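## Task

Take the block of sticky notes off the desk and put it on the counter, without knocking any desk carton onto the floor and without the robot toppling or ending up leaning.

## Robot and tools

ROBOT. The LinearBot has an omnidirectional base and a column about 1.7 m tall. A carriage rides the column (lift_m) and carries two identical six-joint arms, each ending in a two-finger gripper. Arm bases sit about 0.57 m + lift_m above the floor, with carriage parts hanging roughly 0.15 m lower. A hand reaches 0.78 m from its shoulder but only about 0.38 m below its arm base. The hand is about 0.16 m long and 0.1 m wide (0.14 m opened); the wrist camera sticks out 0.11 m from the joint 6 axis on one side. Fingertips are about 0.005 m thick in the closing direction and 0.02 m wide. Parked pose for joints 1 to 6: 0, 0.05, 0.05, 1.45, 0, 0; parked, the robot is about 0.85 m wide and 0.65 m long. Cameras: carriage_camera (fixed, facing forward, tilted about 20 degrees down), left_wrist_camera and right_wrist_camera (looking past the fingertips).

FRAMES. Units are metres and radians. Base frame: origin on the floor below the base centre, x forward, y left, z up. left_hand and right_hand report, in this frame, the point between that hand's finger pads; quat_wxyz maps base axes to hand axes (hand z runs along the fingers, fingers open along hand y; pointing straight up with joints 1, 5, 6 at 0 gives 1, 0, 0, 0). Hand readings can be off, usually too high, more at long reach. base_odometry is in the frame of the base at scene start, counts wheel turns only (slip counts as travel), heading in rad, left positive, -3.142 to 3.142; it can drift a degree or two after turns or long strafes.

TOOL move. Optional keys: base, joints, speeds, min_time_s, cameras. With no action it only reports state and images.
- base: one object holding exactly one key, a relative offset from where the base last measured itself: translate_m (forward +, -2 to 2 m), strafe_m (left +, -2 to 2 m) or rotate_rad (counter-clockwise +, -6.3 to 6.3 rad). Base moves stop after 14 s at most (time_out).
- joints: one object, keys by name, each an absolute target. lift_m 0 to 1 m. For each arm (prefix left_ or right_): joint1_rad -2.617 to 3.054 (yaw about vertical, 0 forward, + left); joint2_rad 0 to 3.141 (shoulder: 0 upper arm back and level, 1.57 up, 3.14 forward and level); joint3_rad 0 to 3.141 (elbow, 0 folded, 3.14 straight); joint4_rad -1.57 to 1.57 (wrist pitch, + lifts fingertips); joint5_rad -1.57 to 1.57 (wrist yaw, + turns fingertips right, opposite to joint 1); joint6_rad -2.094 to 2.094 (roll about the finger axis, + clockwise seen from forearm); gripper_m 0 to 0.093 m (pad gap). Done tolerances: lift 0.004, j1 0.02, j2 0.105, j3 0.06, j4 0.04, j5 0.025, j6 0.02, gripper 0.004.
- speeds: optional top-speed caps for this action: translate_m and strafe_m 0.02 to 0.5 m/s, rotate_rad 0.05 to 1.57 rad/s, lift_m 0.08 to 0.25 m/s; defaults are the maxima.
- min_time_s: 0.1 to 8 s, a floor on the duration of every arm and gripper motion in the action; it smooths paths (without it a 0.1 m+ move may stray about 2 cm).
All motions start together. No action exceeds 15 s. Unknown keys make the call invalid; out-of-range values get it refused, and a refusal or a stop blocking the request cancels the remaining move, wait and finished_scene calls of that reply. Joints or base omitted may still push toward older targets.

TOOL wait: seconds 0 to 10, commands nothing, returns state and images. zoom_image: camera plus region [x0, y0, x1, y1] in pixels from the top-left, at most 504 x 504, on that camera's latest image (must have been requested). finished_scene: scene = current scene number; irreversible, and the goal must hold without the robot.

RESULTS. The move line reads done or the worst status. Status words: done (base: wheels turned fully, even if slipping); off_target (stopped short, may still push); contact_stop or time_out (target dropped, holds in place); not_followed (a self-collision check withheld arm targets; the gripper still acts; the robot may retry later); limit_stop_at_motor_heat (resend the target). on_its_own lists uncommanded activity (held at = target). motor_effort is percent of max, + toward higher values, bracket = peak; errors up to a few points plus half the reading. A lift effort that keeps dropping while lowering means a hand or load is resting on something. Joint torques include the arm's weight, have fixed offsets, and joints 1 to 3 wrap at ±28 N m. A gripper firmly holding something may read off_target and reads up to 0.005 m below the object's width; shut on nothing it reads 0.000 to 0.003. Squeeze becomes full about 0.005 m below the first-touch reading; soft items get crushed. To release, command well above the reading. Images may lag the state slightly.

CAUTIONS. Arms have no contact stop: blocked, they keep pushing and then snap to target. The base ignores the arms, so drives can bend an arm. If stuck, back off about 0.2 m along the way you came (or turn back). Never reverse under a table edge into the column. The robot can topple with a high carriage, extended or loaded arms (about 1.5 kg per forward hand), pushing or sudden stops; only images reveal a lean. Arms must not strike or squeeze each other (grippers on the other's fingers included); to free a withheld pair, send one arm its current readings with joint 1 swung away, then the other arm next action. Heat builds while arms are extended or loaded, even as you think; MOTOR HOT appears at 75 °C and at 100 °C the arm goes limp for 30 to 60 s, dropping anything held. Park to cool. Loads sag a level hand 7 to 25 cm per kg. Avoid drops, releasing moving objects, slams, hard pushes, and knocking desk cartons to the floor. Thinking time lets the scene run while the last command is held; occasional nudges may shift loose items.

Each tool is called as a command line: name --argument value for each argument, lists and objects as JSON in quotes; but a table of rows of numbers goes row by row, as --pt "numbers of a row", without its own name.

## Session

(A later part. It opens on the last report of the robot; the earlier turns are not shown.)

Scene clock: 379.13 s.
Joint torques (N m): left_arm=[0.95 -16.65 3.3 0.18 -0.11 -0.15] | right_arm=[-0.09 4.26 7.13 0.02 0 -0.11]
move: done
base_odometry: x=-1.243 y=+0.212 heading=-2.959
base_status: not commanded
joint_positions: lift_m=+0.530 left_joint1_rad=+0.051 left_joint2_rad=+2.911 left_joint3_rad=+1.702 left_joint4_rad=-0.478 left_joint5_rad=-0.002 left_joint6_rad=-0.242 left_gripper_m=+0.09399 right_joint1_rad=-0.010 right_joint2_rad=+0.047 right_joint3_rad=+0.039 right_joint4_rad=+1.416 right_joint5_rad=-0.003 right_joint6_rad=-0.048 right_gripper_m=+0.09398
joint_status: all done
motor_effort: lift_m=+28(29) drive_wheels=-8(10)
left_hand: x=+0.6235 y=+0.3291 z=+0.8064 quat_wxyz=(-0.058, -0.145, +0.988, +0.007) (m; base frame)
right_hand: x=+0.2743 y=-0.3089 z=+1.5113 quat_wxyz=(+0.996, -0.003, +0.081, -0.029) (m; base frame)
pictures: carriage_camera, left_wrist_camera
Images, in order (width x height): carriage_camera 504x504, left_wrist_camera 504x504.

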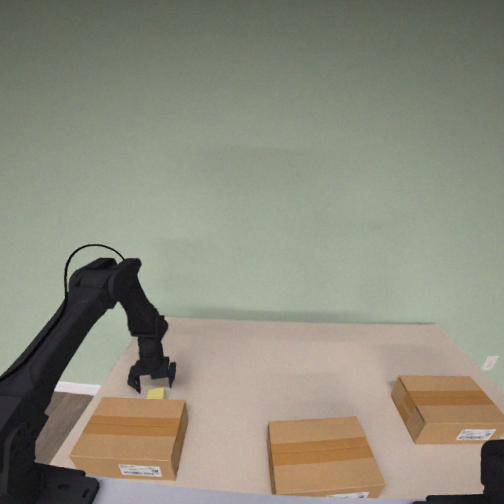

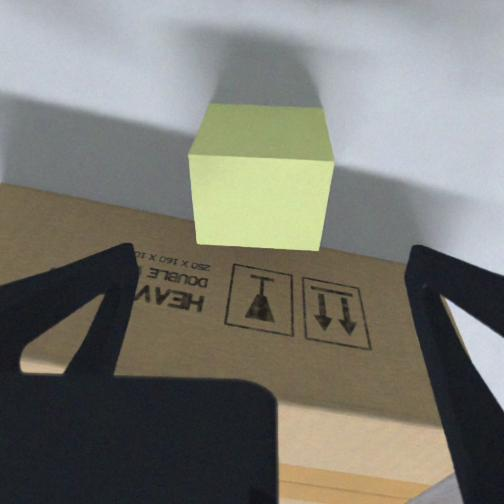

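move --joints '{"lift_m": 0.495}' --speeds '{"lift_m": 0.08}' --cameras '["left_wrist_camera", "carriage_camera"]'

Scene clock: 401.40 s.
Joint torques (N m): left_arm=[1.05 -16.42 3.29 0.22 -0.11 -0.14] | right_arm=[-0.09 4.3 7.19 0.01 0.01 -0.11]
move: done
base_odometry: x=-1.243 y=+0.212 heading=-2.959
base_status: not commanded
joint_positions: lift_m=+0.495 left_joint1_rad=+0.051 left_joint2_rad=+2.910 left_joint3_rad=+1.702 left_joint4_rad=-0.482 left_joint5_rad=-0.002 left_joint6_rad=-0.242 left_gripper_m=+0.09399 right_joint1_rad=-0.010 right_joint2_rad=+0.047 right_joint3_rad=+0.039 right_joint4_rad=+1.416 right_joint5_rad=-0.003 right_joint6_rad=-0.048 right_gripper_m=+0.09398
joint_status: all done
motor_effort: lift_m=+27(29) drive_wheels=-7(9)
left_hand: x=+0.6228 y=+0.3291 z=+0.7717 quat_wxyz=(-0.059, -0.145, +0.988, +0.007) (m; base frame)
right_hand: x=+0.2743 y=-0.3089 z=+1.4763 quat_wxyz=(+0.996, -0.003, +0.081, -0.029) (m; base frame)
pictures: carriage_camera, left_wrist_camera
Images, in order (width x height): carriage_camera 504x504, left_wrist_camera 504x504.

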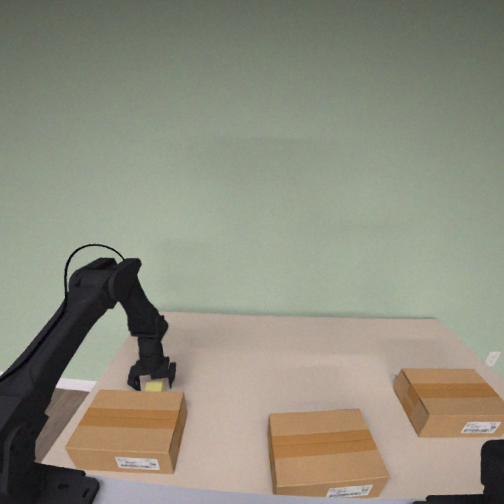

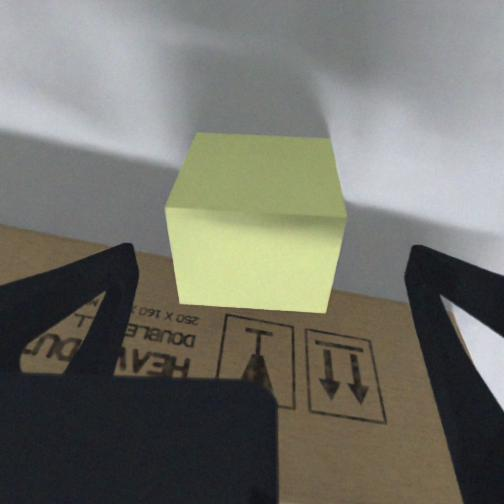

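move --joints '{"lift_m": 0.472}' --speeds '{"lift_m": 0.08}' --cameras '["left_wrist_camera", "carriage_camera"]'

move --joints '{"left_gripper_m": 0.04}' --min_time_s 2 --cameras '["left_wrist_camera", "carriage_camera"]'

Scene clock: 407.93 s.
Joint torques (N m): left_arm=[0.92 -16.54 3.28 0.2 -0.12 -0.14] | right_arm=[-0.03 4.25 7.13 -0.01 0.01 -0.12]
move: done
base_odometry: x=-1.243 y=+0.212 heading=-2.959
base_status: not commanded
joint_positions: lift_m=+0.472 left_joint1_rad=+0.051 left_joint2_rad=+2.910 left_joint3_rad=+1.702 left_joint4_rad=-0.483 left_joint5_rad=-0.002 left_joint6_rad=-0.242 left_gripper_m=+0.09399 right_joint1_rad=-0.010 right_joint2_rad=+0.047 right_joint3_rad=+0.039 right_joint4_rad=+1.416 right_joint5_rad=-0.003 right_joint6_rad=-0.048 right_gripper_m=+0.09398
joint_status: all done
motor_effort: lift_m=+28(28) drive_wheels=+3(10)
left_hand: x=+0.6227 y=+0.3291 z=+0.7489 quat_wxyz=(-0.060, -0.145, +0.988, +0.007) (m; base frame)
right_hand: x=+0.2742 y=-0.3089 z=+1.4534 quat_wxyz=(+0.996, -0.003, +0.081, -0.029) (m; base frame)
pictures: carriage_camera, left_wrist_camera
Images, in order (width x height): carriage_camera 504x504, left_wrist_camera 504x504.

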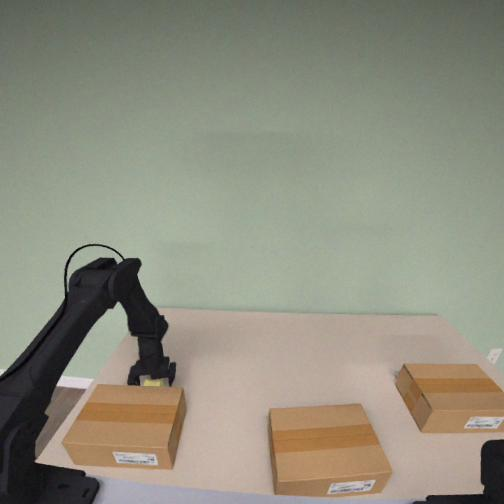

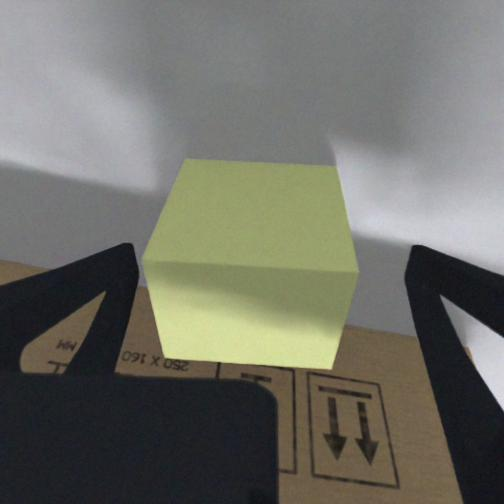

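Scene clock: 410.23 s.
Joint torques (N m): left_arm=[0.94 -16.42 3.26 0.23 -0.12 -0.14] | right_arm=[-0.1 4.23 7.23 0.01 0 -0.12]
move: off_target
base_odometry: x=-1.243 y=+0.212 heading=-2.959
base_status: not commanded
joint_positions: lift_m=+0.472 left_joint1_rad=+0.052 left_joint2_rad=+2.910 left_joint3_rad=+1.702 left_joint4_rad=-0.483 left_joint5_rad=-0.002 left_joint6_rad=-0.242 left_gripper_m=+0.05119 right_joint1_rad=-0.010 right_joint2_rad=+0.047 right_joint3_rad=+0.039 right_joint4_rad=+1.416 right_joint5_rad=-0.003 right_joint6_rad=-0.048 right_gripper_m=+0.09398
joint_status: left_gripper_m off_target (ended at +0.05121, target +0.04000)
motor_effort: lift_m=+28(28) drive_wheels=+5(7)
left_hand: x=+0.6227 y=+0.3295 z=+0.7489 quat_wxyz=(-0.060, -0.146, +0.987, +0.007) (m; base frame)
right_hand: x=+0.2742 y=-0.3089 z=+1.4534 quat_wxyz=(+0.996, -0.003, +0.081, -0.029) (m; base frame)
pictures: carriage_camera, left_wrist_camera
Images, in order (width x height): carriage_camera 504x504, left_wrist_camera 504x504.

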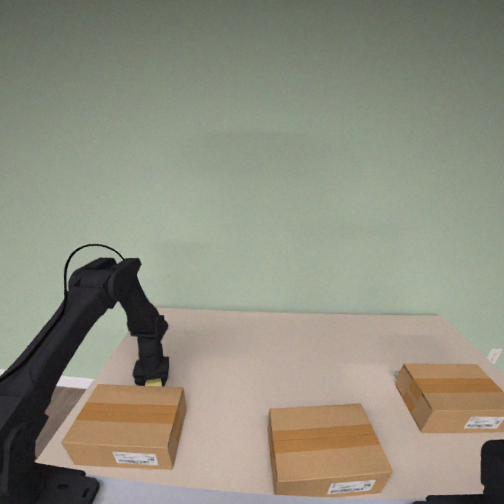

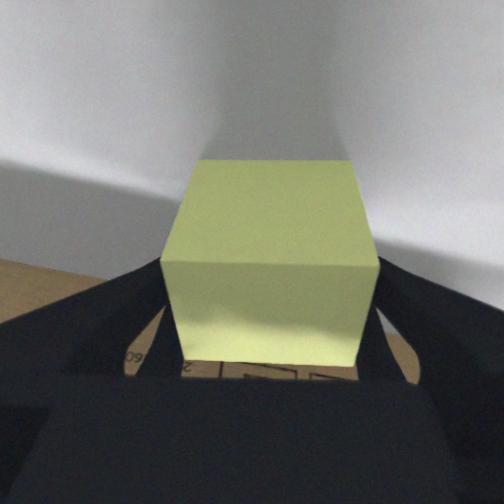

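move --joints '{"lift_m": 0.65}' --cameras '["left_wrist_camera", "carriage_camera"]'

move --base '{"translate_m": -0.4}' --joints '{"left_joint1_rad": 0.05, "left_joint2_rad": 1.2, "left_joint3_rad": 0.7, "left_joint4_rad": -1.05, "left_joint5_rad": 0, "left_joint6_rad": 0}' --min_time_s 3 --speeds '{"translate_m": 0.2}' --cameras '["left_wrist_camera", "carriage_camera"]'

Scene clock: 478.87 s.
Joint torques (N m): left_arm=[0.91 -16.29 3.55 0.21 -0.11 -0.14] | right_arm=[-0.08 4.23 7.21 0.01 0 -0.12]
move: done
base_odometry: x=-1.243 y=+0.212 heading=-2.959
base_status: not commanded
joint_positions: lift_m=+0.650 left_joint1_rad=+0.052 left_joint2_rad=+2.910 left_joint3_rad=+1.699 left_joint4_rad=-0.483 left_joint5_rad=-0.002 left_joint6_rad=-0.242 left_gripper_m=+0.05118 right_joint1_rad=-0.010 right_joint2_rad=+0.047 right_joint3_rad=+0.039 right_joint4_rad=+1.416 right_joint5_rad=-0.003 right_joint6_rad=-0.048 right_gripper_m=+0.09398
joint_status: all done
motor_effort: lift_m=+30(38) drive_wheels=+5(8)
left_hand: x=+0.6216 y=+0.3295 z=+0.9264 quat_wxyz=(-0.061, -0.146, +0.987, +0.007) (m; base frame)
right_hand: x=+0.2742 y=-0.3089 z=+1.6311 quat_wxyz=(+0.996, -0.003, +0.081, -0.029) (m; base frame)
pictures: carriage_camera, left_wrist_camera
Images, in order (width x height): carriage_camera 504x504, left_wrist_camera 504x504.

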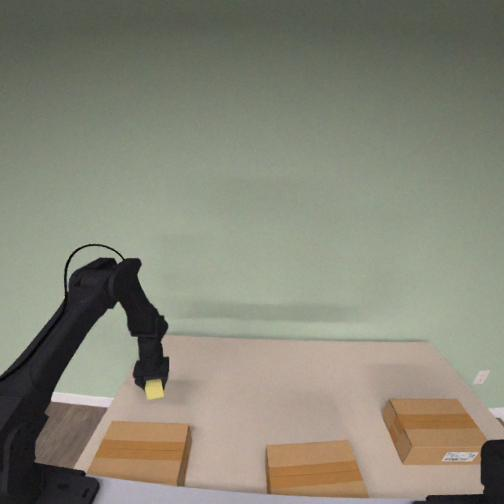

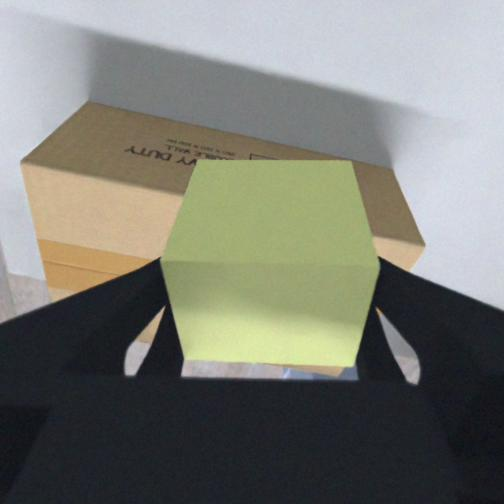

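Scene clock: 482.17 s.
Joint torques (N m): left_arm=[0.43 -5.07 5.63 0.5 -0.09 0.07] | right_arm=[-0.06 4.29 7.17 0 0 -0.11]
move: done
base_odometry: x=-0.850 y=+0.285 heading=-2.959
base_status: done
joint_positions: lift_m=+0.650 left_joint1_rad=+0.052 left_joint2_rad=+1.214 left_joint3_rad=+0.712 left_joint4_rad=-1.037 left_joint5_rad=-0.002 left_joint6_rad=-0.009 left_gripper_m=+0.05118 right_joint1_rad=-0.010 right_joint2_rad=+0.047 right_joint3_rad=+0.039 right_joint4_rad=+1.416 right_joint5_rad=-0.003 right_joint6_rad=-0.048 right_gripper_m=+0.09398
joint_status: all done
motor_effort: lift_m=+31(31) drive_wheels=-3(15)
left_hand: x=+0.4115 y=+0.3187 z=+1.2541 quat_wxyz=(+0.015, -0.031, +0.999, +0.001) (m; base frame)
right_hand: x=+0.2742 y=-0.3089 z=+1.6311 quat_wxyz=(+0.996, -0.003, +0.081, -0.029) (m; base frame)
pictures: carriage_camera, left_wrist_camera
Images, in order (width x height): carriage_camera 504x504, left_wrist_camera 504x504.

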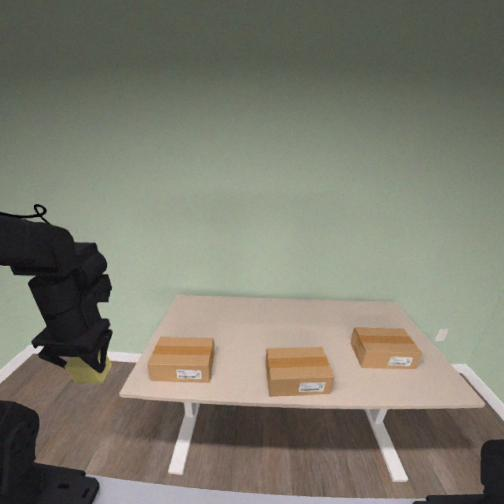

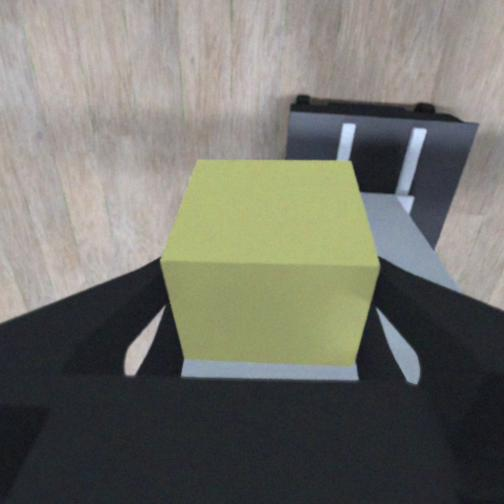

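move --base '{"rotate_rad": 2.959}' --joints '{"lift_m": 0.6}' --cameras '["carriage_camera"]'

Scene clock: 491.17 s.
Joint torques (N m): left_arm=[0.38 -4.82 6.08 0.53 -0.1 0.05] | right_arm=[-0.06 4.22 7.23 0.03 0.01 -0.11]
move: done
base_odometry: x=-0.850 y=+0.285 heading=+0.000
base_status: done
joint_positions: lift_m=+0.600 left_joint1_rad=+0.051 left_joint2_rad=+1.212 left_joint3_rad=+0.706 left_joint4_rad=-1.042 left_joint5_rad=-0.002 left_joint6_rad=-0.008 left_gripper_m=+0.05116 right_joint1_rad=-0.010 right_joint2_rad=+0.047 right_joint3_rad=+0.039 right_joint4_rad=+1.414 right_joint5_rad=-0.003 right_joint6_rad=-0.048 right_gripper_m=+0.09400
joint_status: all done
motor_effort: lift_m=+28(28) drive_wheels=+6(17)
left_hand: x=+0.4088 y=+0.3184 z=+1.2034 quat_wxyz=(+0.012, -0.030, +0.999, +0.001) (m; base frame)
right_hand: x=+0.2746 y=-0.3089 z=+1.5813 quat_wxyz=(+0.996, -0.003, +0.082, -0.029) (m; base frame)
pictures: carriage_camera
Images, in order (width x height): carriage_camera 504x504.

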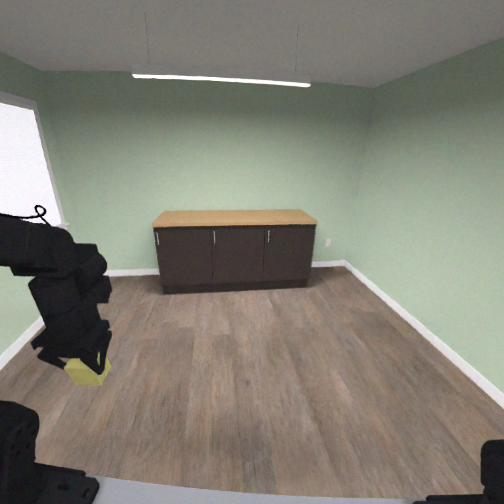

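move --base '{"translate_m": 1.9}' --cameras '["carriage_camera"]'

Scene clock: 506.93 s.
Joint torques (N m): left_arm=[0.49 -4.82 6.13 0.58 -0.11 0.04] | right_arm=[-0.09 4.26 7.15 0 0 -0.11]
move: done
base_odometry: x=+1.050 y=+0.288 heading=+0.001
base_status: done
joint_positions: lift_m=+0.600 left_joint1_rad=+0.051 left_joint2_rad=+1.212 left_joint3_rad=+0.706 left_joint4_rad=-1.045 left_joint5_rad=-0.002 left_joint6_rad=-0.008 left_gripper_m=+0.05116 right_joint1_rad=-0.010 right_joint2_rad=+0.047 right_joint3_rad=+0.039 right_joint4_rad=+1.416 right_joint5_rad=-0.003 right_joint6_rad=-0.048 right_gripper_m=+0.09400
joint_status: not commanded
motor_effort: lift_m=+28(28) drive_wheels=-11(24)
left_hand: x=+0.4081 y=+0.3183 z=+1.2034 quat_wxyz=(+0.010, -0.030, +1.000, +0.001) (m; base frame)
right_hand: x=+0.2742 y=-0.3089 z=+1.5813 quat_wxyz=(+0.996, -0.003, +0.081, -0.029) (m; base frame)
pictures: carriage_camera
Images, in order (width x height): carriage_camera 504x504.

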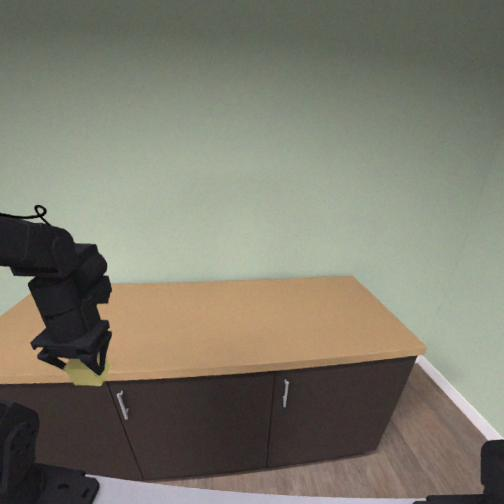

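move --base '{"rotate_rad": 0.09}' --joints '{"lift_m": 0.75}' --cameras '["carriage_camera"]'

move --base '{"translate_m": 0.25}' --speeds '{"translate_m": 0.2}' --cameras '["carriage_camera", "left_wrist_camera"]'

move --joints '{"left_joint1_rad": 0.05, "left_joint2_rad": 2.9, "left_joint3_rad": 1.7, "left_joint4_rad": -0.4, "left_joint5_rad": 0, "left_joint6_rad": 0}' --min_time_s 4 --cameras '["carriage_camera", "left_wrist_camera"]'

Scene clock: 523.33 s.
Joint torques (N m): left_arm=[0.5 -4.4 6.22 0.6 -0.1 0.05] | right_arm=[-0.1 4.22 7.17 -0.02 0.01 -0.11]
move: done
base_odometry: x=+1.050 y=+0.288 heading=+0.091
base_status: done
joint_positions: lift_m=+0.750 left_joint1_rad=+0.051 left_joint2_rad=+1.208 left_joint3_rad=+0.706 left_joint4_rad=-1.047 left_joint5_rad=-0.002 left_joint6_rad=-0.008 left_gripper_m=+0.05115 right_joint1_rad=-0.010 right_joint2_rad=+0.047 right_joint3_rad=+0.039 right_joint4_rad=+1.418 right_joint5_rad=-0.003 right_joint6_rad=-0.048 right_gripper_m=+0.09400
joint_status: all done
motor_effort: lift_m=+31(38) drive_wheels=-5(11)
left_hand: x=+0.4077 y=+0.3183 z=+1.3534 quat_wxyz=(+0.010, -0.029, +1.000, +0.001) (m; base frame)
right_hand: x=+0.2738 y=-0.3089 z=+1.7311 quat_wxyz=(+0.996, -0.003, +0.080, -0.029) (m; base frame)
pictures: carriage_camera
Images, in order (width x height): carriage_camera 504x504.

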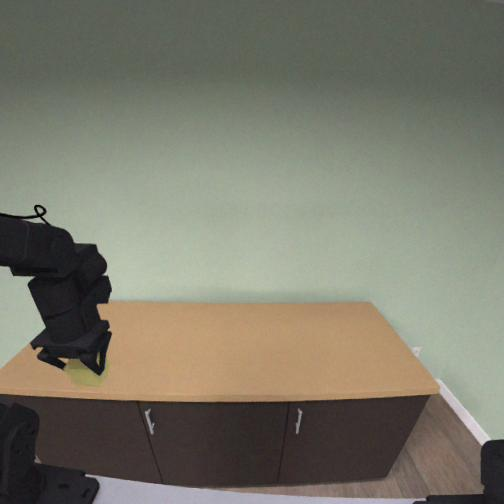

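Scene clock: 525.67 s.
Joint torques (N m): left_arm=[0.55 -4.46 6.12 0.61 -0.11 0.03] | right_arm=[-0.1 4.27 7.21 -0.02 0.01 -0.12]
move: done
base_odometry: x=+1.299 y=+0.311 heading=+0.092
base_status: done
joint_positions: lift_m=+0.750 left_joint1_rad=+0.051 left_joint2_rad=+1.208 left_joint3_rad=+0.706 left_joint4_rad=-1.047 left_joint5_rad=-0.002 left_joint6_rad=-0.008 left_gripper_m=+0.05115 right_joint1_rad=-0.010 right_joint2_rad=+0.047 right_joint3_rad=+0.039 right_joint4_rad=+1.418 right_joint5_rad=-0.003 right_joint6_rad=-0.048 right_gripper_m=+0.09400
joint_status: not commanded
motor_effort: lift_m=+31(31) drive_wheels=-11(18)
left_hand: x=+0.4077 y=+0.3183 z=+1.3534 quat_wxyz=(+0.010, -0.029, +1.000, +0.001) (m; base frame)
right_hand: x=+0.2737 y=-0.3089 z=+1.7311 quat_wxyz=(+0.996, -0.003, +0.080, -0.029) (m; base frame)
pictures: carriage_camera, left_wrist_camera
Images, in order (width x height): carriage_camera 504x504, left_wrist_camera 504x504.

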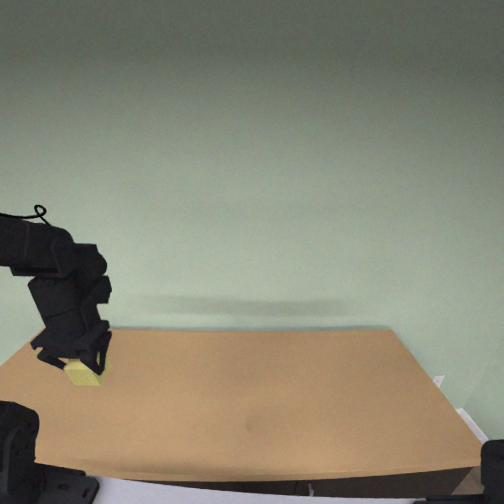

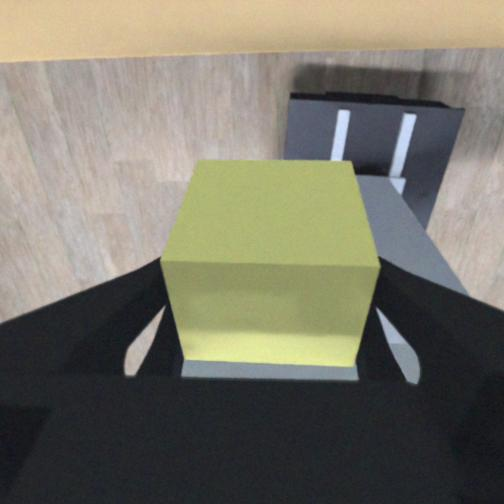

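Scene clock: 529.97 s.
Joint torques (N m): left_arm=[0.49 -13.82 5.91 0.6 -0.11 0.03] | right_arm=[-0.06 4.23 7.2 -0.03 0 -0.12]
move: done
base_odometry: x=+1.299 y=+0.311 heading=+0.092
base_status: not commanded
joint_positions: lift_m=+0.750 left_joint1_rad=+0.051 left_joint2_rad=+2.882 left_joint3_rad=+1.683 left_joint4_rad=-0.412 left_joint5_rad=-0.002 left_joint6_rad=-0.008 left_gripper_m=+0.05115 right_joint1_rad=-0.010 right_joint2_rad=+0.047 right_joint3_rad=+0.039 right_joint4_rad=+1.418 right_joint5_rad=-0.003 right_joint6_rad=-0.048 right_gripper_m=+0.09400
joint_status: all done
motor_effort: lift_m=+31(31) drive_wheels=+8(13)
left_hand: x=+0.6421 y=+0.3303 z=+1.0334 quat_wxyz=(-0.020, -0.029, +0.999, +0.000) (m; base frame)
right_hand: x=+0.2737 y=-0.3089 z=+1.7311 quat_wxyz=(+0.996, -0.003, +0.080, -0.029) (m; base frame)
pictures: carriage_camera, left_wrist_camera
Images, in order (width x height): carriage_camera 504x504, left_wrist_camera 504x504.

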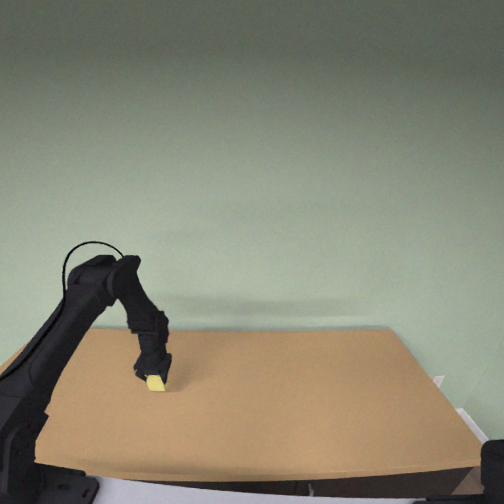

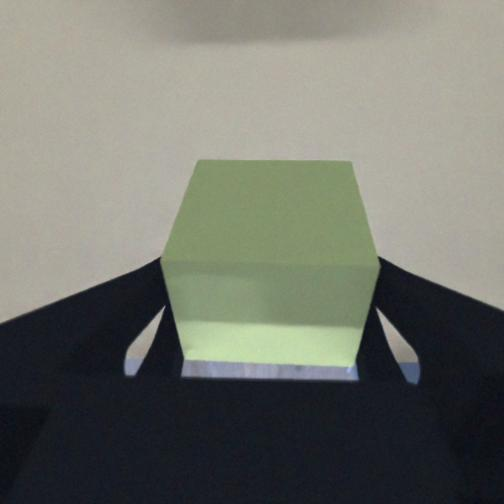

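move --joints '{"lift_m": 0.66}' --cameras '["carriage_camera", "left_wrist_camera"]'

move --joints '{"lift_m": 0.64}' --speeds '{"lift_m": 0.08}' --cameras '["carriage_camera", "left_wrist_camera"]'

Scene clock: 537.37 s.
Joint torques (N m): left_arm=[0.54 -15.13 5.07 0.58 -0.1 0.03] | right_arm=[-0.09 4.23 7.21 -0.02 0.01 -0.12]
move: done
base_odometry: x=+1.299 y=+0.311 heading=+0.092
base_status: not commanded
joint_positions: lift_m=+0.660 left_joint1_rad=+0.051 left_joint2_rad=+2.895 left_joint3_rad=+1.691 left_joint4_rad=-0.408 left_joint5_rad=-0.002 left_joint6_rad=-0.008 left_gripper_m=+0.05115 right_joint1_rad=-0.010 right_joint2_rad=+0.047 right_joint3_rad=+0.039 right_joint4_rad=+1.418 right_joint5_rad=-0.003 right_joint6_rad=-0.048 right_gripper_m=+0.09400
joint_status: all done
motor_effort: lift_m=+26(30) drive_wheels=-11(12)
left_hand: x=+0.6418 y=+0.3301 z=+0.9397 quat_wxyz=(-0.021, -0.029, +0.999, +0.000) (m; base frame)
right_hand: x=+0.2737 y=-0.3089 z=+1.6415 quat_wxyz=(+0.996, -0.003, +0.080, -0.029) (m; base frame)
pictures: carriage_camera, left_wrist_camera
Images, in order (width x height): carriage_camera 504x504, left_wrist_camera 504x504.

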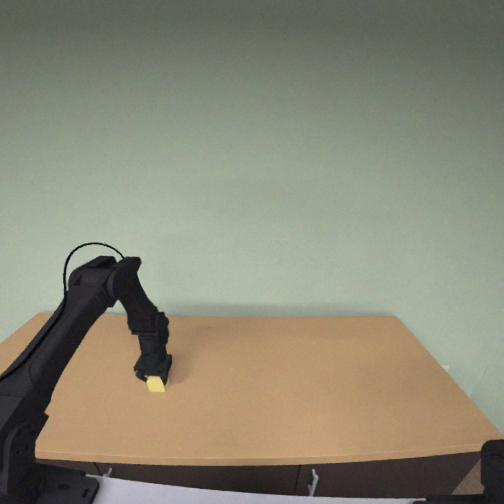

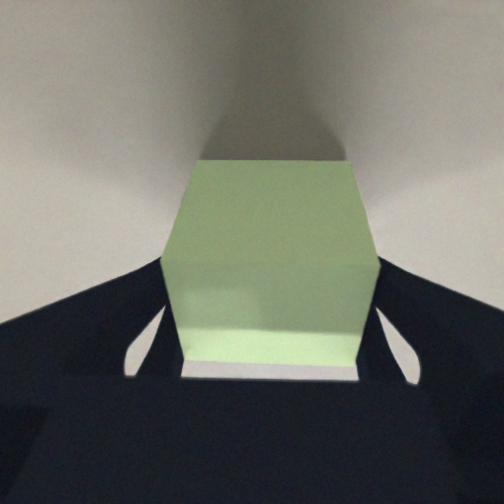

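Scene clock: 538.00 s.
Joint torques (N m): left_arm=[0.55 -11.25 4.44 1.37 -0.09 0.03] | right_arm=[-0.02 4.22 7.2 -0.04 0 -0.11]
move: done
base_odometry: x=+1.299 y=+0.311 heading=+0.092
base_status: not commanded
joint_positions: lift_m=+0.640 left_joint1_rad=+0.050 left_joint2_rad=+2.855 left_joint3_rad=+1.699 left_joint4_rad=-0.481 left_joint5_rad=-0.003 left_joint6_rad=-0.008 left_gripper_m=+0.05114 right_joint1_rad=-0.010 right_joint2_rad=+0.047 right_joint3_rad=+0.039 right_joint4_rad=+1.418 right_joint5_rad=-0.003 right_joint6_rad=-0.048 right_gripper_m=+0.09400
joint_status: all done
motor_effort: lift_m=+25(25) drive_wheels=+8(11)
left_hand: x=+0.6429 y=+0.3301 z=+0.9377 quat_wxyz=(-0.033, -0.029, +0.999, +0.001) (m; base frame)
right_hand: x=+0.2737 y=-0.3089 z=+1.6217 quat_wxyz=(+0.996, -0.003, +0.080, -0.029) (m; base frame)
pictures: carriage_camera, left_wrist_camera
Images, in order (width x height): carriage_camera 504x504, left_wrist_camera 504x504.

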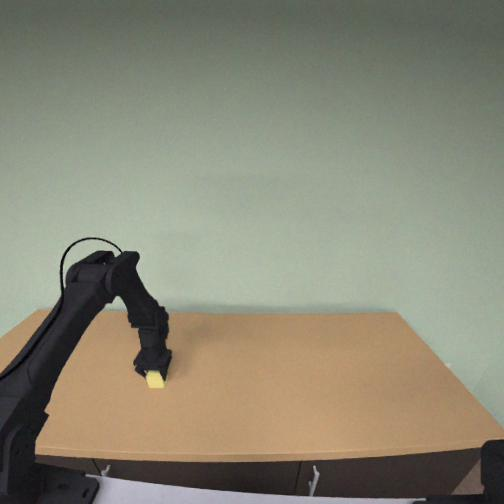

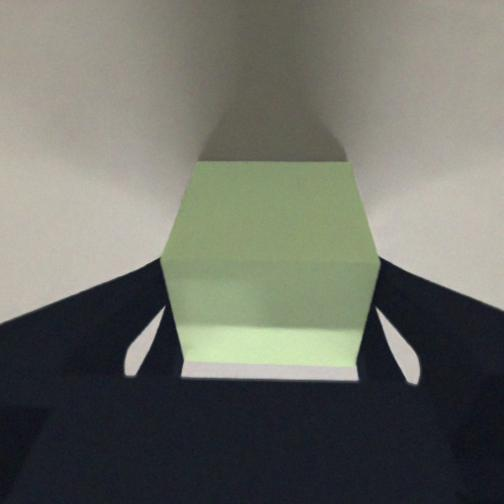

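move --joints '{"lift_m": 0.657}' --speeds '{"lift_m": 0.08}' --cameras '[]'

move --joints '{"left_gripper_m": 0.09}' --min_time_s 1.5 --cameras '["carriage_camera", "left_wrist_camera"]'

Scene clock: 543.37 s.
Joint torques (N m): left_arm=[0.59 -13.97 4.4 0.58 -0.08 0.04] | right_arm=[-0.09 4.21 7.19 -0.02 0 -0.11]
move: done
base_odometry: x=+1.299 y=+0.311 heading=+0.092
base_status: not commanded
joint_positions: lift_m=+0.657 left_joint1_rad=+0.050 left_joint2_rad=+2.882 left_joint3_rad=+1.699 left_joint4_rad=-0.413 left_joint5_rad=-0.003 left_joint6_rad=-0.008 left_gripper_m=+0.05112 right_joint1_rad=-0.010 right_joint2_rad=+0.047 right_joint3_rad=+0.039 right_joint4_rad=+1.418 right_joint5_rad=-0.003 right_joint6_rad=-0.048 right_gripper_m=+0.09400
joint_status: all done
motor_effort: lift_m=+31(36) drive_wheels=+8(9)
left_hand: x=+0.6493 y=+0.3304 z=+0.9425 quat_wxyz=(-0.013, -0.029, +1.000, +0.001) (m; base frame)
right_hand: x=+0.2737 y=-0.3089 z=+1.6381 quat_wxyz=(+0.996, -0.003, +0.080, -0.029) (m; base frame)
pictures: none
No camera images: "cameras" was empty.

Scene clock: 545.17 s.
Joint torques (N m): left_arm=[0.58 -14.02 4.44 0.64 -0.08 0.04] | right_arm=[-0.09 4.29 7.19 -0.02 0 -0.12]
move: done
base_odometry: x=+1.299 y=+0.311 heading=+0.092
base_status: not commanded
joint_positions: lift_m=+0.657 left_joint1_rad=+0.050 left_joint2_rad=+2.882 left_joint3_rad=+1.699 left_joint4_rad=-0.411 left_joint5_rad=-0.003 left_joint6_rad=-0.008 left_gripper_m=+0.08994 right_joint1_rad=-0.010 right_joint2_rad=+0.047 right_joint3_rad=+0.039 right_joint4_rad=+1.418 right_joint5_rad=-0.003 right_joint6_rad=-0.048 right_gripper_m=+0.09400
joint_status: all done
motor_effort: lift_m=+31(31) drive_wheels=+7(9)
left_hand: x=+0.6497 y=+0.3304 z=+0.9425 quat_wxyz=(-0.012, -0.029, +1.000, +0.001) (m; base frame)
right_hand: x=+0.2737 y=-0.3089 z=+1.6381 quat_wxyz=(+0.996, -0.003, +0.080, -0.029) (m; base frame)
pictures: carriage_camera, left_wrist_camera
Images, in order (width x height): carriage_camera 504x504, left_wrist_camera 504x504.

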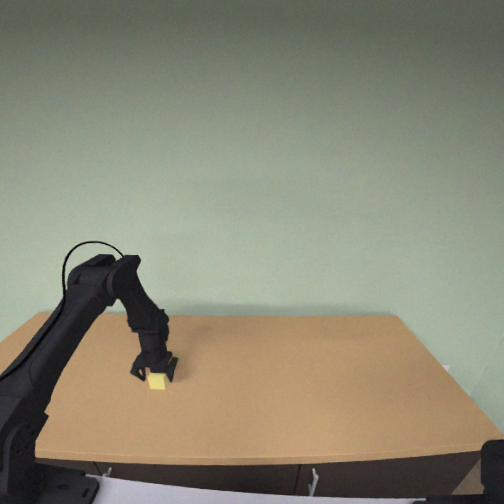

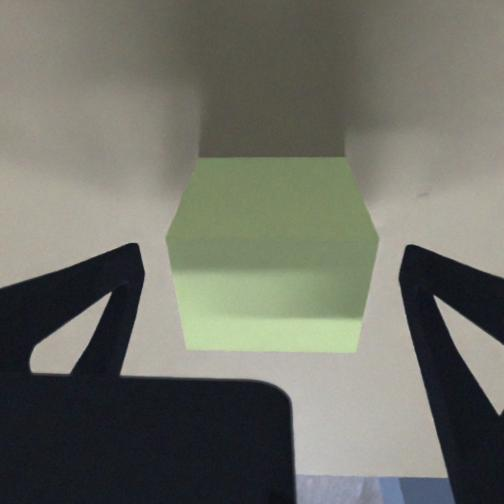

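move --joints '{"lift_m": 0.8}' --cameras '[]'

move --joints '{"left_joint1_rad": 0, "left_joint2_rad": 0.05, "left_joint3_rad": 0.05, "left_joint4_rad": 1.45, "left_joint5_rad": 0, "left_joint6_rad": 0}' --min_time_s 4 --cameras '["carriage_camera"]'

Scene clock: 556.47 s.
Joint torques (N m): left_arm=[0.54 -15.02 4.3 0.52 -0.09 0.04] | right_arm=[-0.08 4.26 7.19 -0.03 0 -0.12]
move: done
base_odometry: x=+1.299 y=+0.311 heading=+0.092
base_status: not commanded
joint_positions: lift_m=+0.800 left_joint1_rad=+0.050 left_joint2_rad=+2.893 left_joint3_rad=+1.699 left_joint4_rad=-0.403 left_joint5_rad=-0.003 left_joint6_rad=-0.008 left_gripper_m=+0.08994 right_joint1_rad=-0.010 right_joint2_rad=+0.047 right_joint3_rad=+0.039 right_joint4_rad=+1.418 right_joint5_rad=-0.003 right_joint6_rad=-0.048 right_gripper_m=+0.09400
joint_status: all done
motor_effort: lift_m=+31(37) drive_wheels=+9(11)
left_hand: x=+0.6476 y=+0.3303 z=+1.0815 quat_wxyz=(-0.013, -0.029, +0.999, +0.001) (m; base frame)
right_hand: x=+0.2737 y=-0.3089 z=+1.7812 quat_wxyz=(+0.996, -0.003, +0.080, -0.029) (m; base frame)
pictures: none
No camera images: "cameras" was empty.

Scene clock: 560.77 s.
Joint torques (N m): left_arm=[0.2 3.32 4.66 0.01 -0.09 0.04] | right_arm=[-0.06 4.26 7.19 -0.03 0 -0.13]
move: done
base_odometry: x=+1.299 y=+0.311 heading=+0.092
base_status: not commanded
joint_positions: lift_m=+0.800 left_joint1_rad=+0.006 left_joint2_rad=+0.061 left_joint3_rad=+0.063 left_joint4_rad=+1.435 left_joint5_rad=-0.003 left_joint6_rad=-0.008 left_gripper_m=+0.08994 right_joint1_rad=-0.010 right_joint2_rad=+0.047 right_joint3_rad=+0.039 right_joint4_rad=+1.418 right_joint5_rad=-0.003 right_joint6_rad=-0.048 right_gripper_m=+0.09400
joint_status: all done
motor_effort: lift_m=+30(31) drive_wheels=+8(12)
left_hand: x=+0.2667 y=+0.3097 z=+1.7883 quat_wxyz=(+0.998, -0.002, +0.066, -0.001) (m; base frame)
right_hand: x=+0.2737 y=-0.3089 z=+1.7812 quat_wxyz=(+0.996, -0.003, +0.080, -0.029) (m; base frame)
pictures: carriage_camera
Images, in order (width x height): carriage_camera 504x504.

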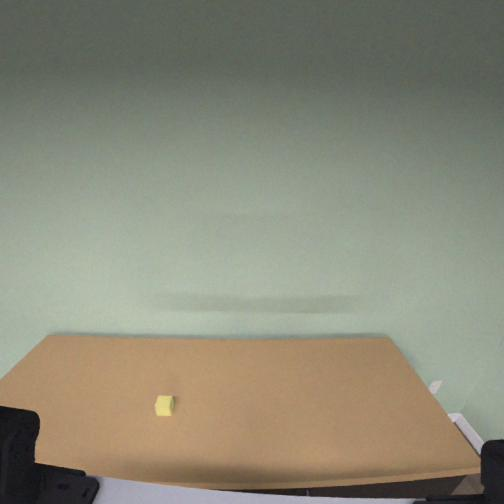

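zoom_image --camera "carriage_camera" --region '[115, 355, 215, 455]'

move --base '{"translate_m": -0.3}' --cameras '["carriage_camera"]'

zoom_image --camera "carriage_camera" --region '[140, 300, 240, 400]'

move --base '{"translate_m": -0.3}' --cameras '["carriage_camera"]'

zoom_image --camera "carriage_camera" --region '[150, 270, 250, 370]'

move --base '{"translate_m": -0.4}' --cameras '["carriage_camera"]'

zoom_image --camera "carriage_camera" --region '[170, 240, 270, 340]'

Scaled by 5.040 from the camera's 504x504 image, which has a finer 720x720 frame.

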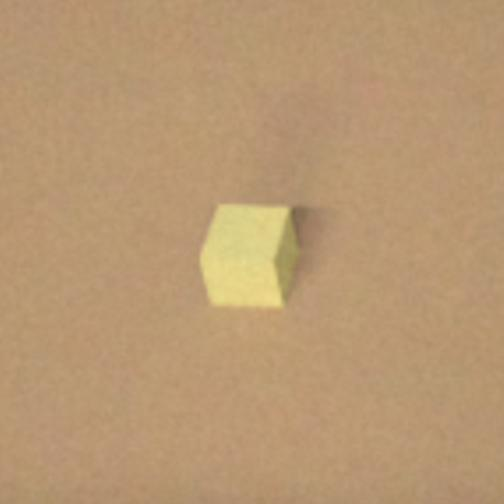

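Scene clock: 573.37 s.
Joint torques (N m): left_arm=[0.32 3.55 4.7 -0.16 -0.09 0.04] | right_arm=[-0.09 4.23 7.23 -0.01 0.02 -0.12]
move: done
base_odometry: x=+1.001 y=+0.283 heading=+0.093
base_status: done
joint_positions: lift_m=+0.800 left_joint1_rad=+0.004 left_joint2_rad=+0.059 left_joint3_rad=+0.063 left_joint4_rad=+1.444 left_joint5_rad=-0.002 left_joint6_rad=-0.008 left_gripper_m=+0.08994 right_joint1_rad=-0.010 right_joint2_rad=+0.047 right_joint3_rad=+0.039 right_joint4_rad=+1.417 right_joint5_rad=-0.003 right_joint6_rad=-0.048 right_gripper_m=+0.09400
joint_status: not commanded
motor_effort: lift_m=+31(31) drive_wheels=-12(17)
left_hand: x=+0.2644 y=+0.3095 z=+1.7884 quat_wxyz=(+0.998, -0.002, +0.062, -0.002) (m; base frame)
right_hand: x=+0.2739 y=-0.3089 z=+1.7811 quat_wxyz=(+0.996, -0.003, +0.080, -0.029) (m; base frame)
pictures: carriage_camera
Images, in order (width x height): carriage_camera 504x504.

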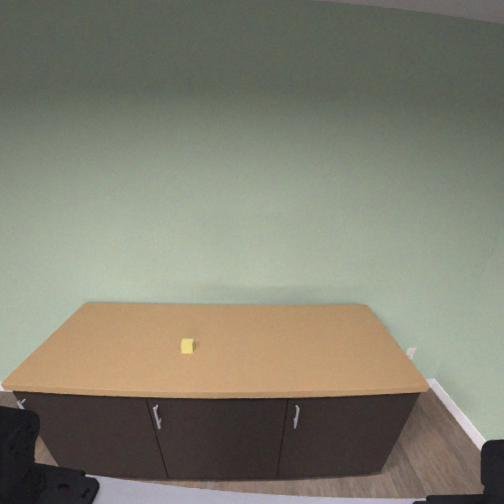

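Scaled by 5.040 from the camera's 504x504 image, which has a finer 720x720 frame.

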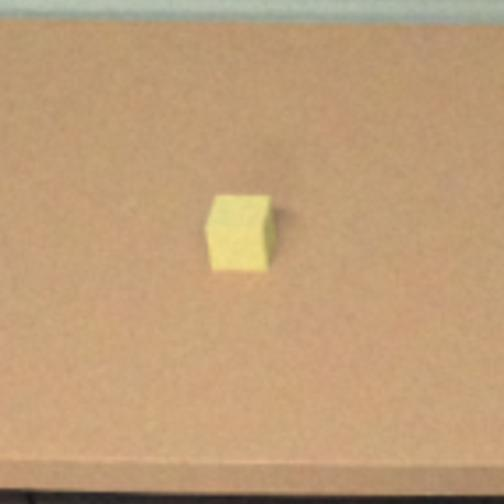

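Scene clock: 575.83 s.
Joint torques (N m): left_arm=[0.32 3.54 4.66 -0.19 -0.09 0.03] | right_arm=[-0.08 4.22 7.2 -0.04 0 -0.12]
move: done
base_odometry: x=+0.702 y=+0.255 heading=+0.094
base_status: done
joint_positions: lift_m=+0.800 left_joint1_rad=+0.004 left_joint2_rad=+0.059 left_joint3_rad=+0.063 left_joint4_rad=+1.447 left_joint5_rad=-0.002 left_joint6_rad=-0.008 left_gripper_m=+0.08994 right_joint1_rad=-0.010 right_joint2_rad=+0.047 right_joint3_rad=+0.039 right_joint4_rad=+1.419 right_joint5_rad=-0.003 right_joint6_rad=-0.048 right_gripper_m=+0.09400
joint_status: not commanded
motor_effort: lift_m=+31(31) drive_wheels=-9(20)
left_hand: x=+0.2636 y=+0.3095 z=+1.7885 quat_wxyz=(+0.998, -0.002, +0.060, -0.002) (m; base frame)
right_hand: x=+0.2734 y=-0.3089 z=+1.7812 quat_wxyz=(+0.996, -0.003, +0.079, -0.029) (m; base frame)
pictures: carriage_camera
Images, in order (width x height): carriage_camera 504x504.

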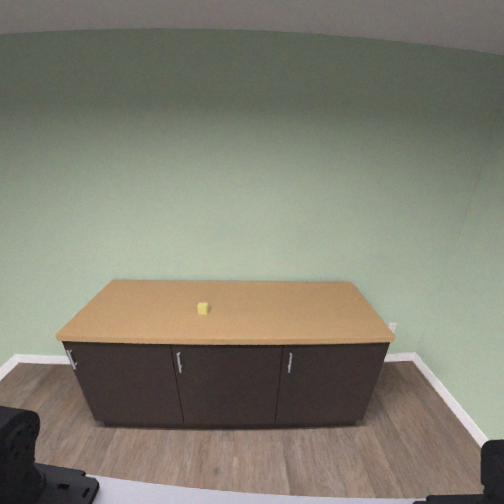

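Scaled by 5.040 from the camera's 504x504 image, which has a finer 720x720 frame.

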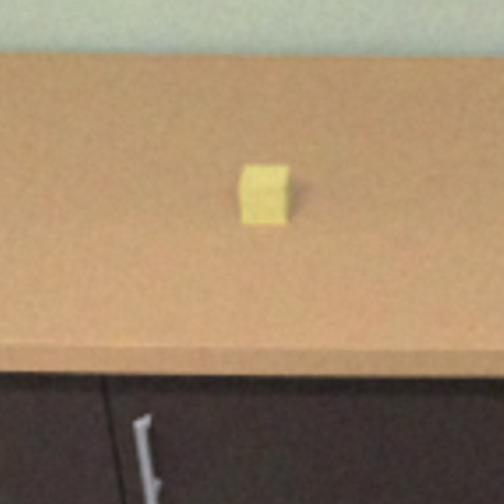

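Scene clock: 578.77 s.
Joint torques (N m): left_arm=[0.34 3.47 4.62 -0.23 -0.09 0.03] | right_arm=[-0.01 4.31 7.13 -0.08 0.01 -0.12]
move: done
base_odometry: x=+0.304 y=+0.217 heading=+0.095
base_status: done
joint_positions: lift_m=+0.800 left_joint1_rad=+0.004 left_joint2_rad=+0.059 left_joint3_rad=+0.063 left_joint4_rad=+1.449 left_joint5_rad=-0.002 left_joint6_rad=-0.008 left_gripper_m=+0.08994 right_joint1_rad=-0.010 right_joint2_rad=+0.047 right_joint3_rad=+0.039 right_joint4_rad=+1.422 right_joint5_rad=-0.003 right_joint6_rad=-0.048 right_gripper_m=+0.09400
joint_status: not commanded
motor_effort: lift_m=+31(31) drive_wheels=-11(18)
left_hand: x=+0.2632 y=+0.3095 z=+1.7886 quat_wxyz=(+0.998, -0.001, +0.059, -0.002) (m; base frame)
right_hand: x=+0.2728 y=-0.3089 z=+1.7813 quat_wxyz=(+0.997, -0.003, +0.078, -0.029) (m; base frame)
pictures: carriage_camera
Images, in order (width x height): carriage_camera 504x504.

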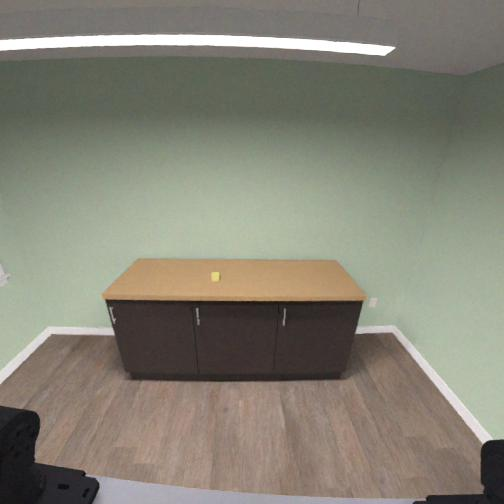

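Scaled by 5.040 from the camera's 504x504 image, which has a finer 720x720 frame.

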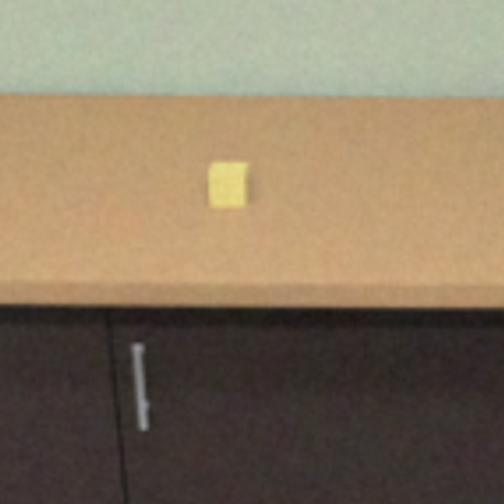

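move --base '{"translate_m": 0.6}' --cameras '["carriage_camera"]'

zoom_image --camera "carriage_camera" --region '[140, 300, 240, 400]'

Scene clock: 686.60 s.
Joint torques (N m): left_arm=[0.28 3.49 4.71 -0.2 -0.1 0.04] | right_arm=[-0.06 4.27 7.24 -0.04 0.01 -0.11]
move: done
base_odometry: x=+0.901 y=+0.274 heading=+0.096
base_status: done
joint_positions: lift_m=+0.800 left_joint1_rad=+0.004 left_joint2_rad=+0.058 left_joint3_rad=+0.062 left_joint4_rad=+1.449 left_joint5_rad=-0.002 left_joint6_rad=-0.008 left_gripper_m=+0.08994 right_joint1_rad=-0.010 right_joint2_rad=+0.047 right_joint3_rad=+0.039 right_joint4_rad=+1.419 right_joint5_rad=-0.003 right_joint6_rad=-0.048 right_gripper_m=+0.09400
joint_status: not commanded
motor_effort: lift_m=+31(31) drive_wheels=-11(21)
left_hand: x=+0.2629 y=+0.3095 z=+1.7884 quat_wxyz=(+0.998, -0.001, +0.059, -0.002) (m; base frame)
right_hand: x=+0.2734 y=-0.3089 z=+1.7812 quat_wxyz=(+0.996, -0.003, +0.079, -0.029) (m; base frame)
pictures: carriage_camera
Images, in order (width x height): carriage_camera 504x504.

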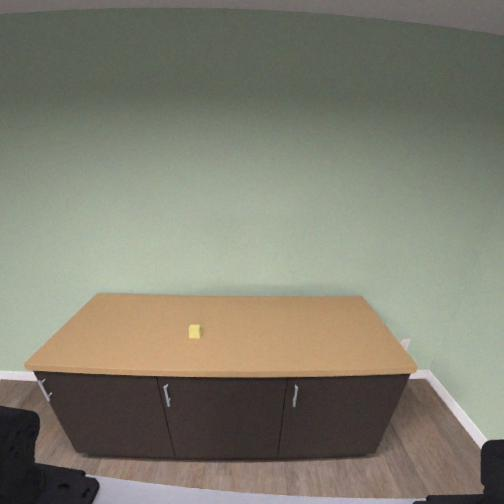

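Scaled by 5.040 from the camera's 504x504 image, which has a finer 720x720 frame.

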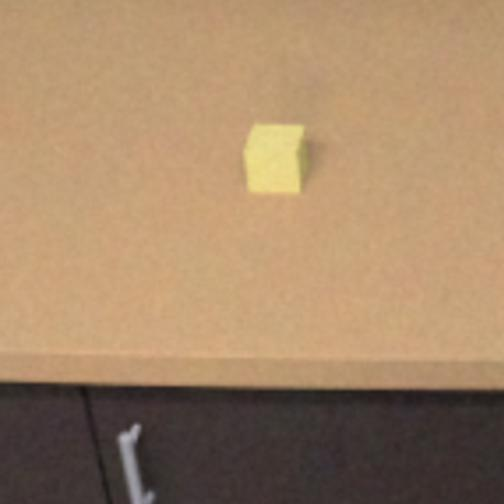

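move --base '{"translate_m": 0.4175}' --joints '{"lift_m": 0.81, "left_joint1_rad": 0.065, "left_joint2_rad": 2.86, "left_joint3_rad": 1.665, "left_joint4_rad": -0.453, "left_joint5_rad": 0, "left_joint6_rad": 0.065}' --min_time_s 3 --cameras '["carriage_camera", "left_wrist_camera"]'

Scene clock: 703.97 s.
Joint torques (N m): left_arm=[1.01 -13.7 5.65 0.26 -0.09 0.05] | right_arm=[-0.1 4.25 7.12 -0.02 0.02 -0.12]
move: done
base_odometry: x=+1.316 y=+0.315 heading=+0.098
base_status: done
joint_positions: lift_m=+0.810 left_joint1_rad=+0.060 left_joint2_rad=+2.842 left_joint3_rad=+1.650 left_joint4_rad=-0.437 left_joint5_rad=-0.002 left_joint6_rad=+0.056 left_gripper_m=+0.08994 right_joint1_rad=-0.010 right_joint2_rad=+0.047 right_joint3_rad=+0.040 right_joint4_rad=+1.417 right_joint5_rad=-0.003 right_joint6_rad=-0.048 right_gripper_m=+0.09400
joint_status: all done
motor_effort: lift_m=+30(38) drive_wheels=-9(19)
left_hand: x=+0.6361 y=+0.3335 z=+1.1049 quat_wxyz=(-0.029, -0.002, +1.000, -0.001) (m; base frame)
right_hand: x=+0.2739 y=-0.3089 z=+1.7912 quat_wxyz=(+0.996, -0.003, +0.080, -0.029) (m; base frame)
pictures: carriage_camera, left_wrist_camera
Images, in order (width x height): carriage_camera 504x504, left_wrist_camera 504x504.

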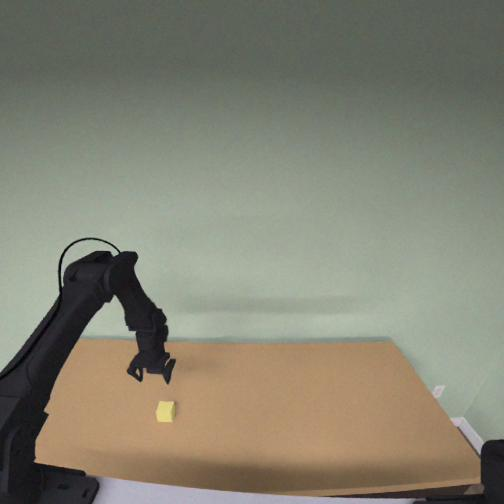

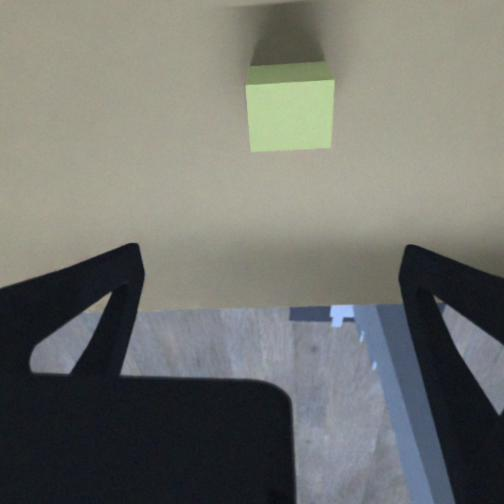

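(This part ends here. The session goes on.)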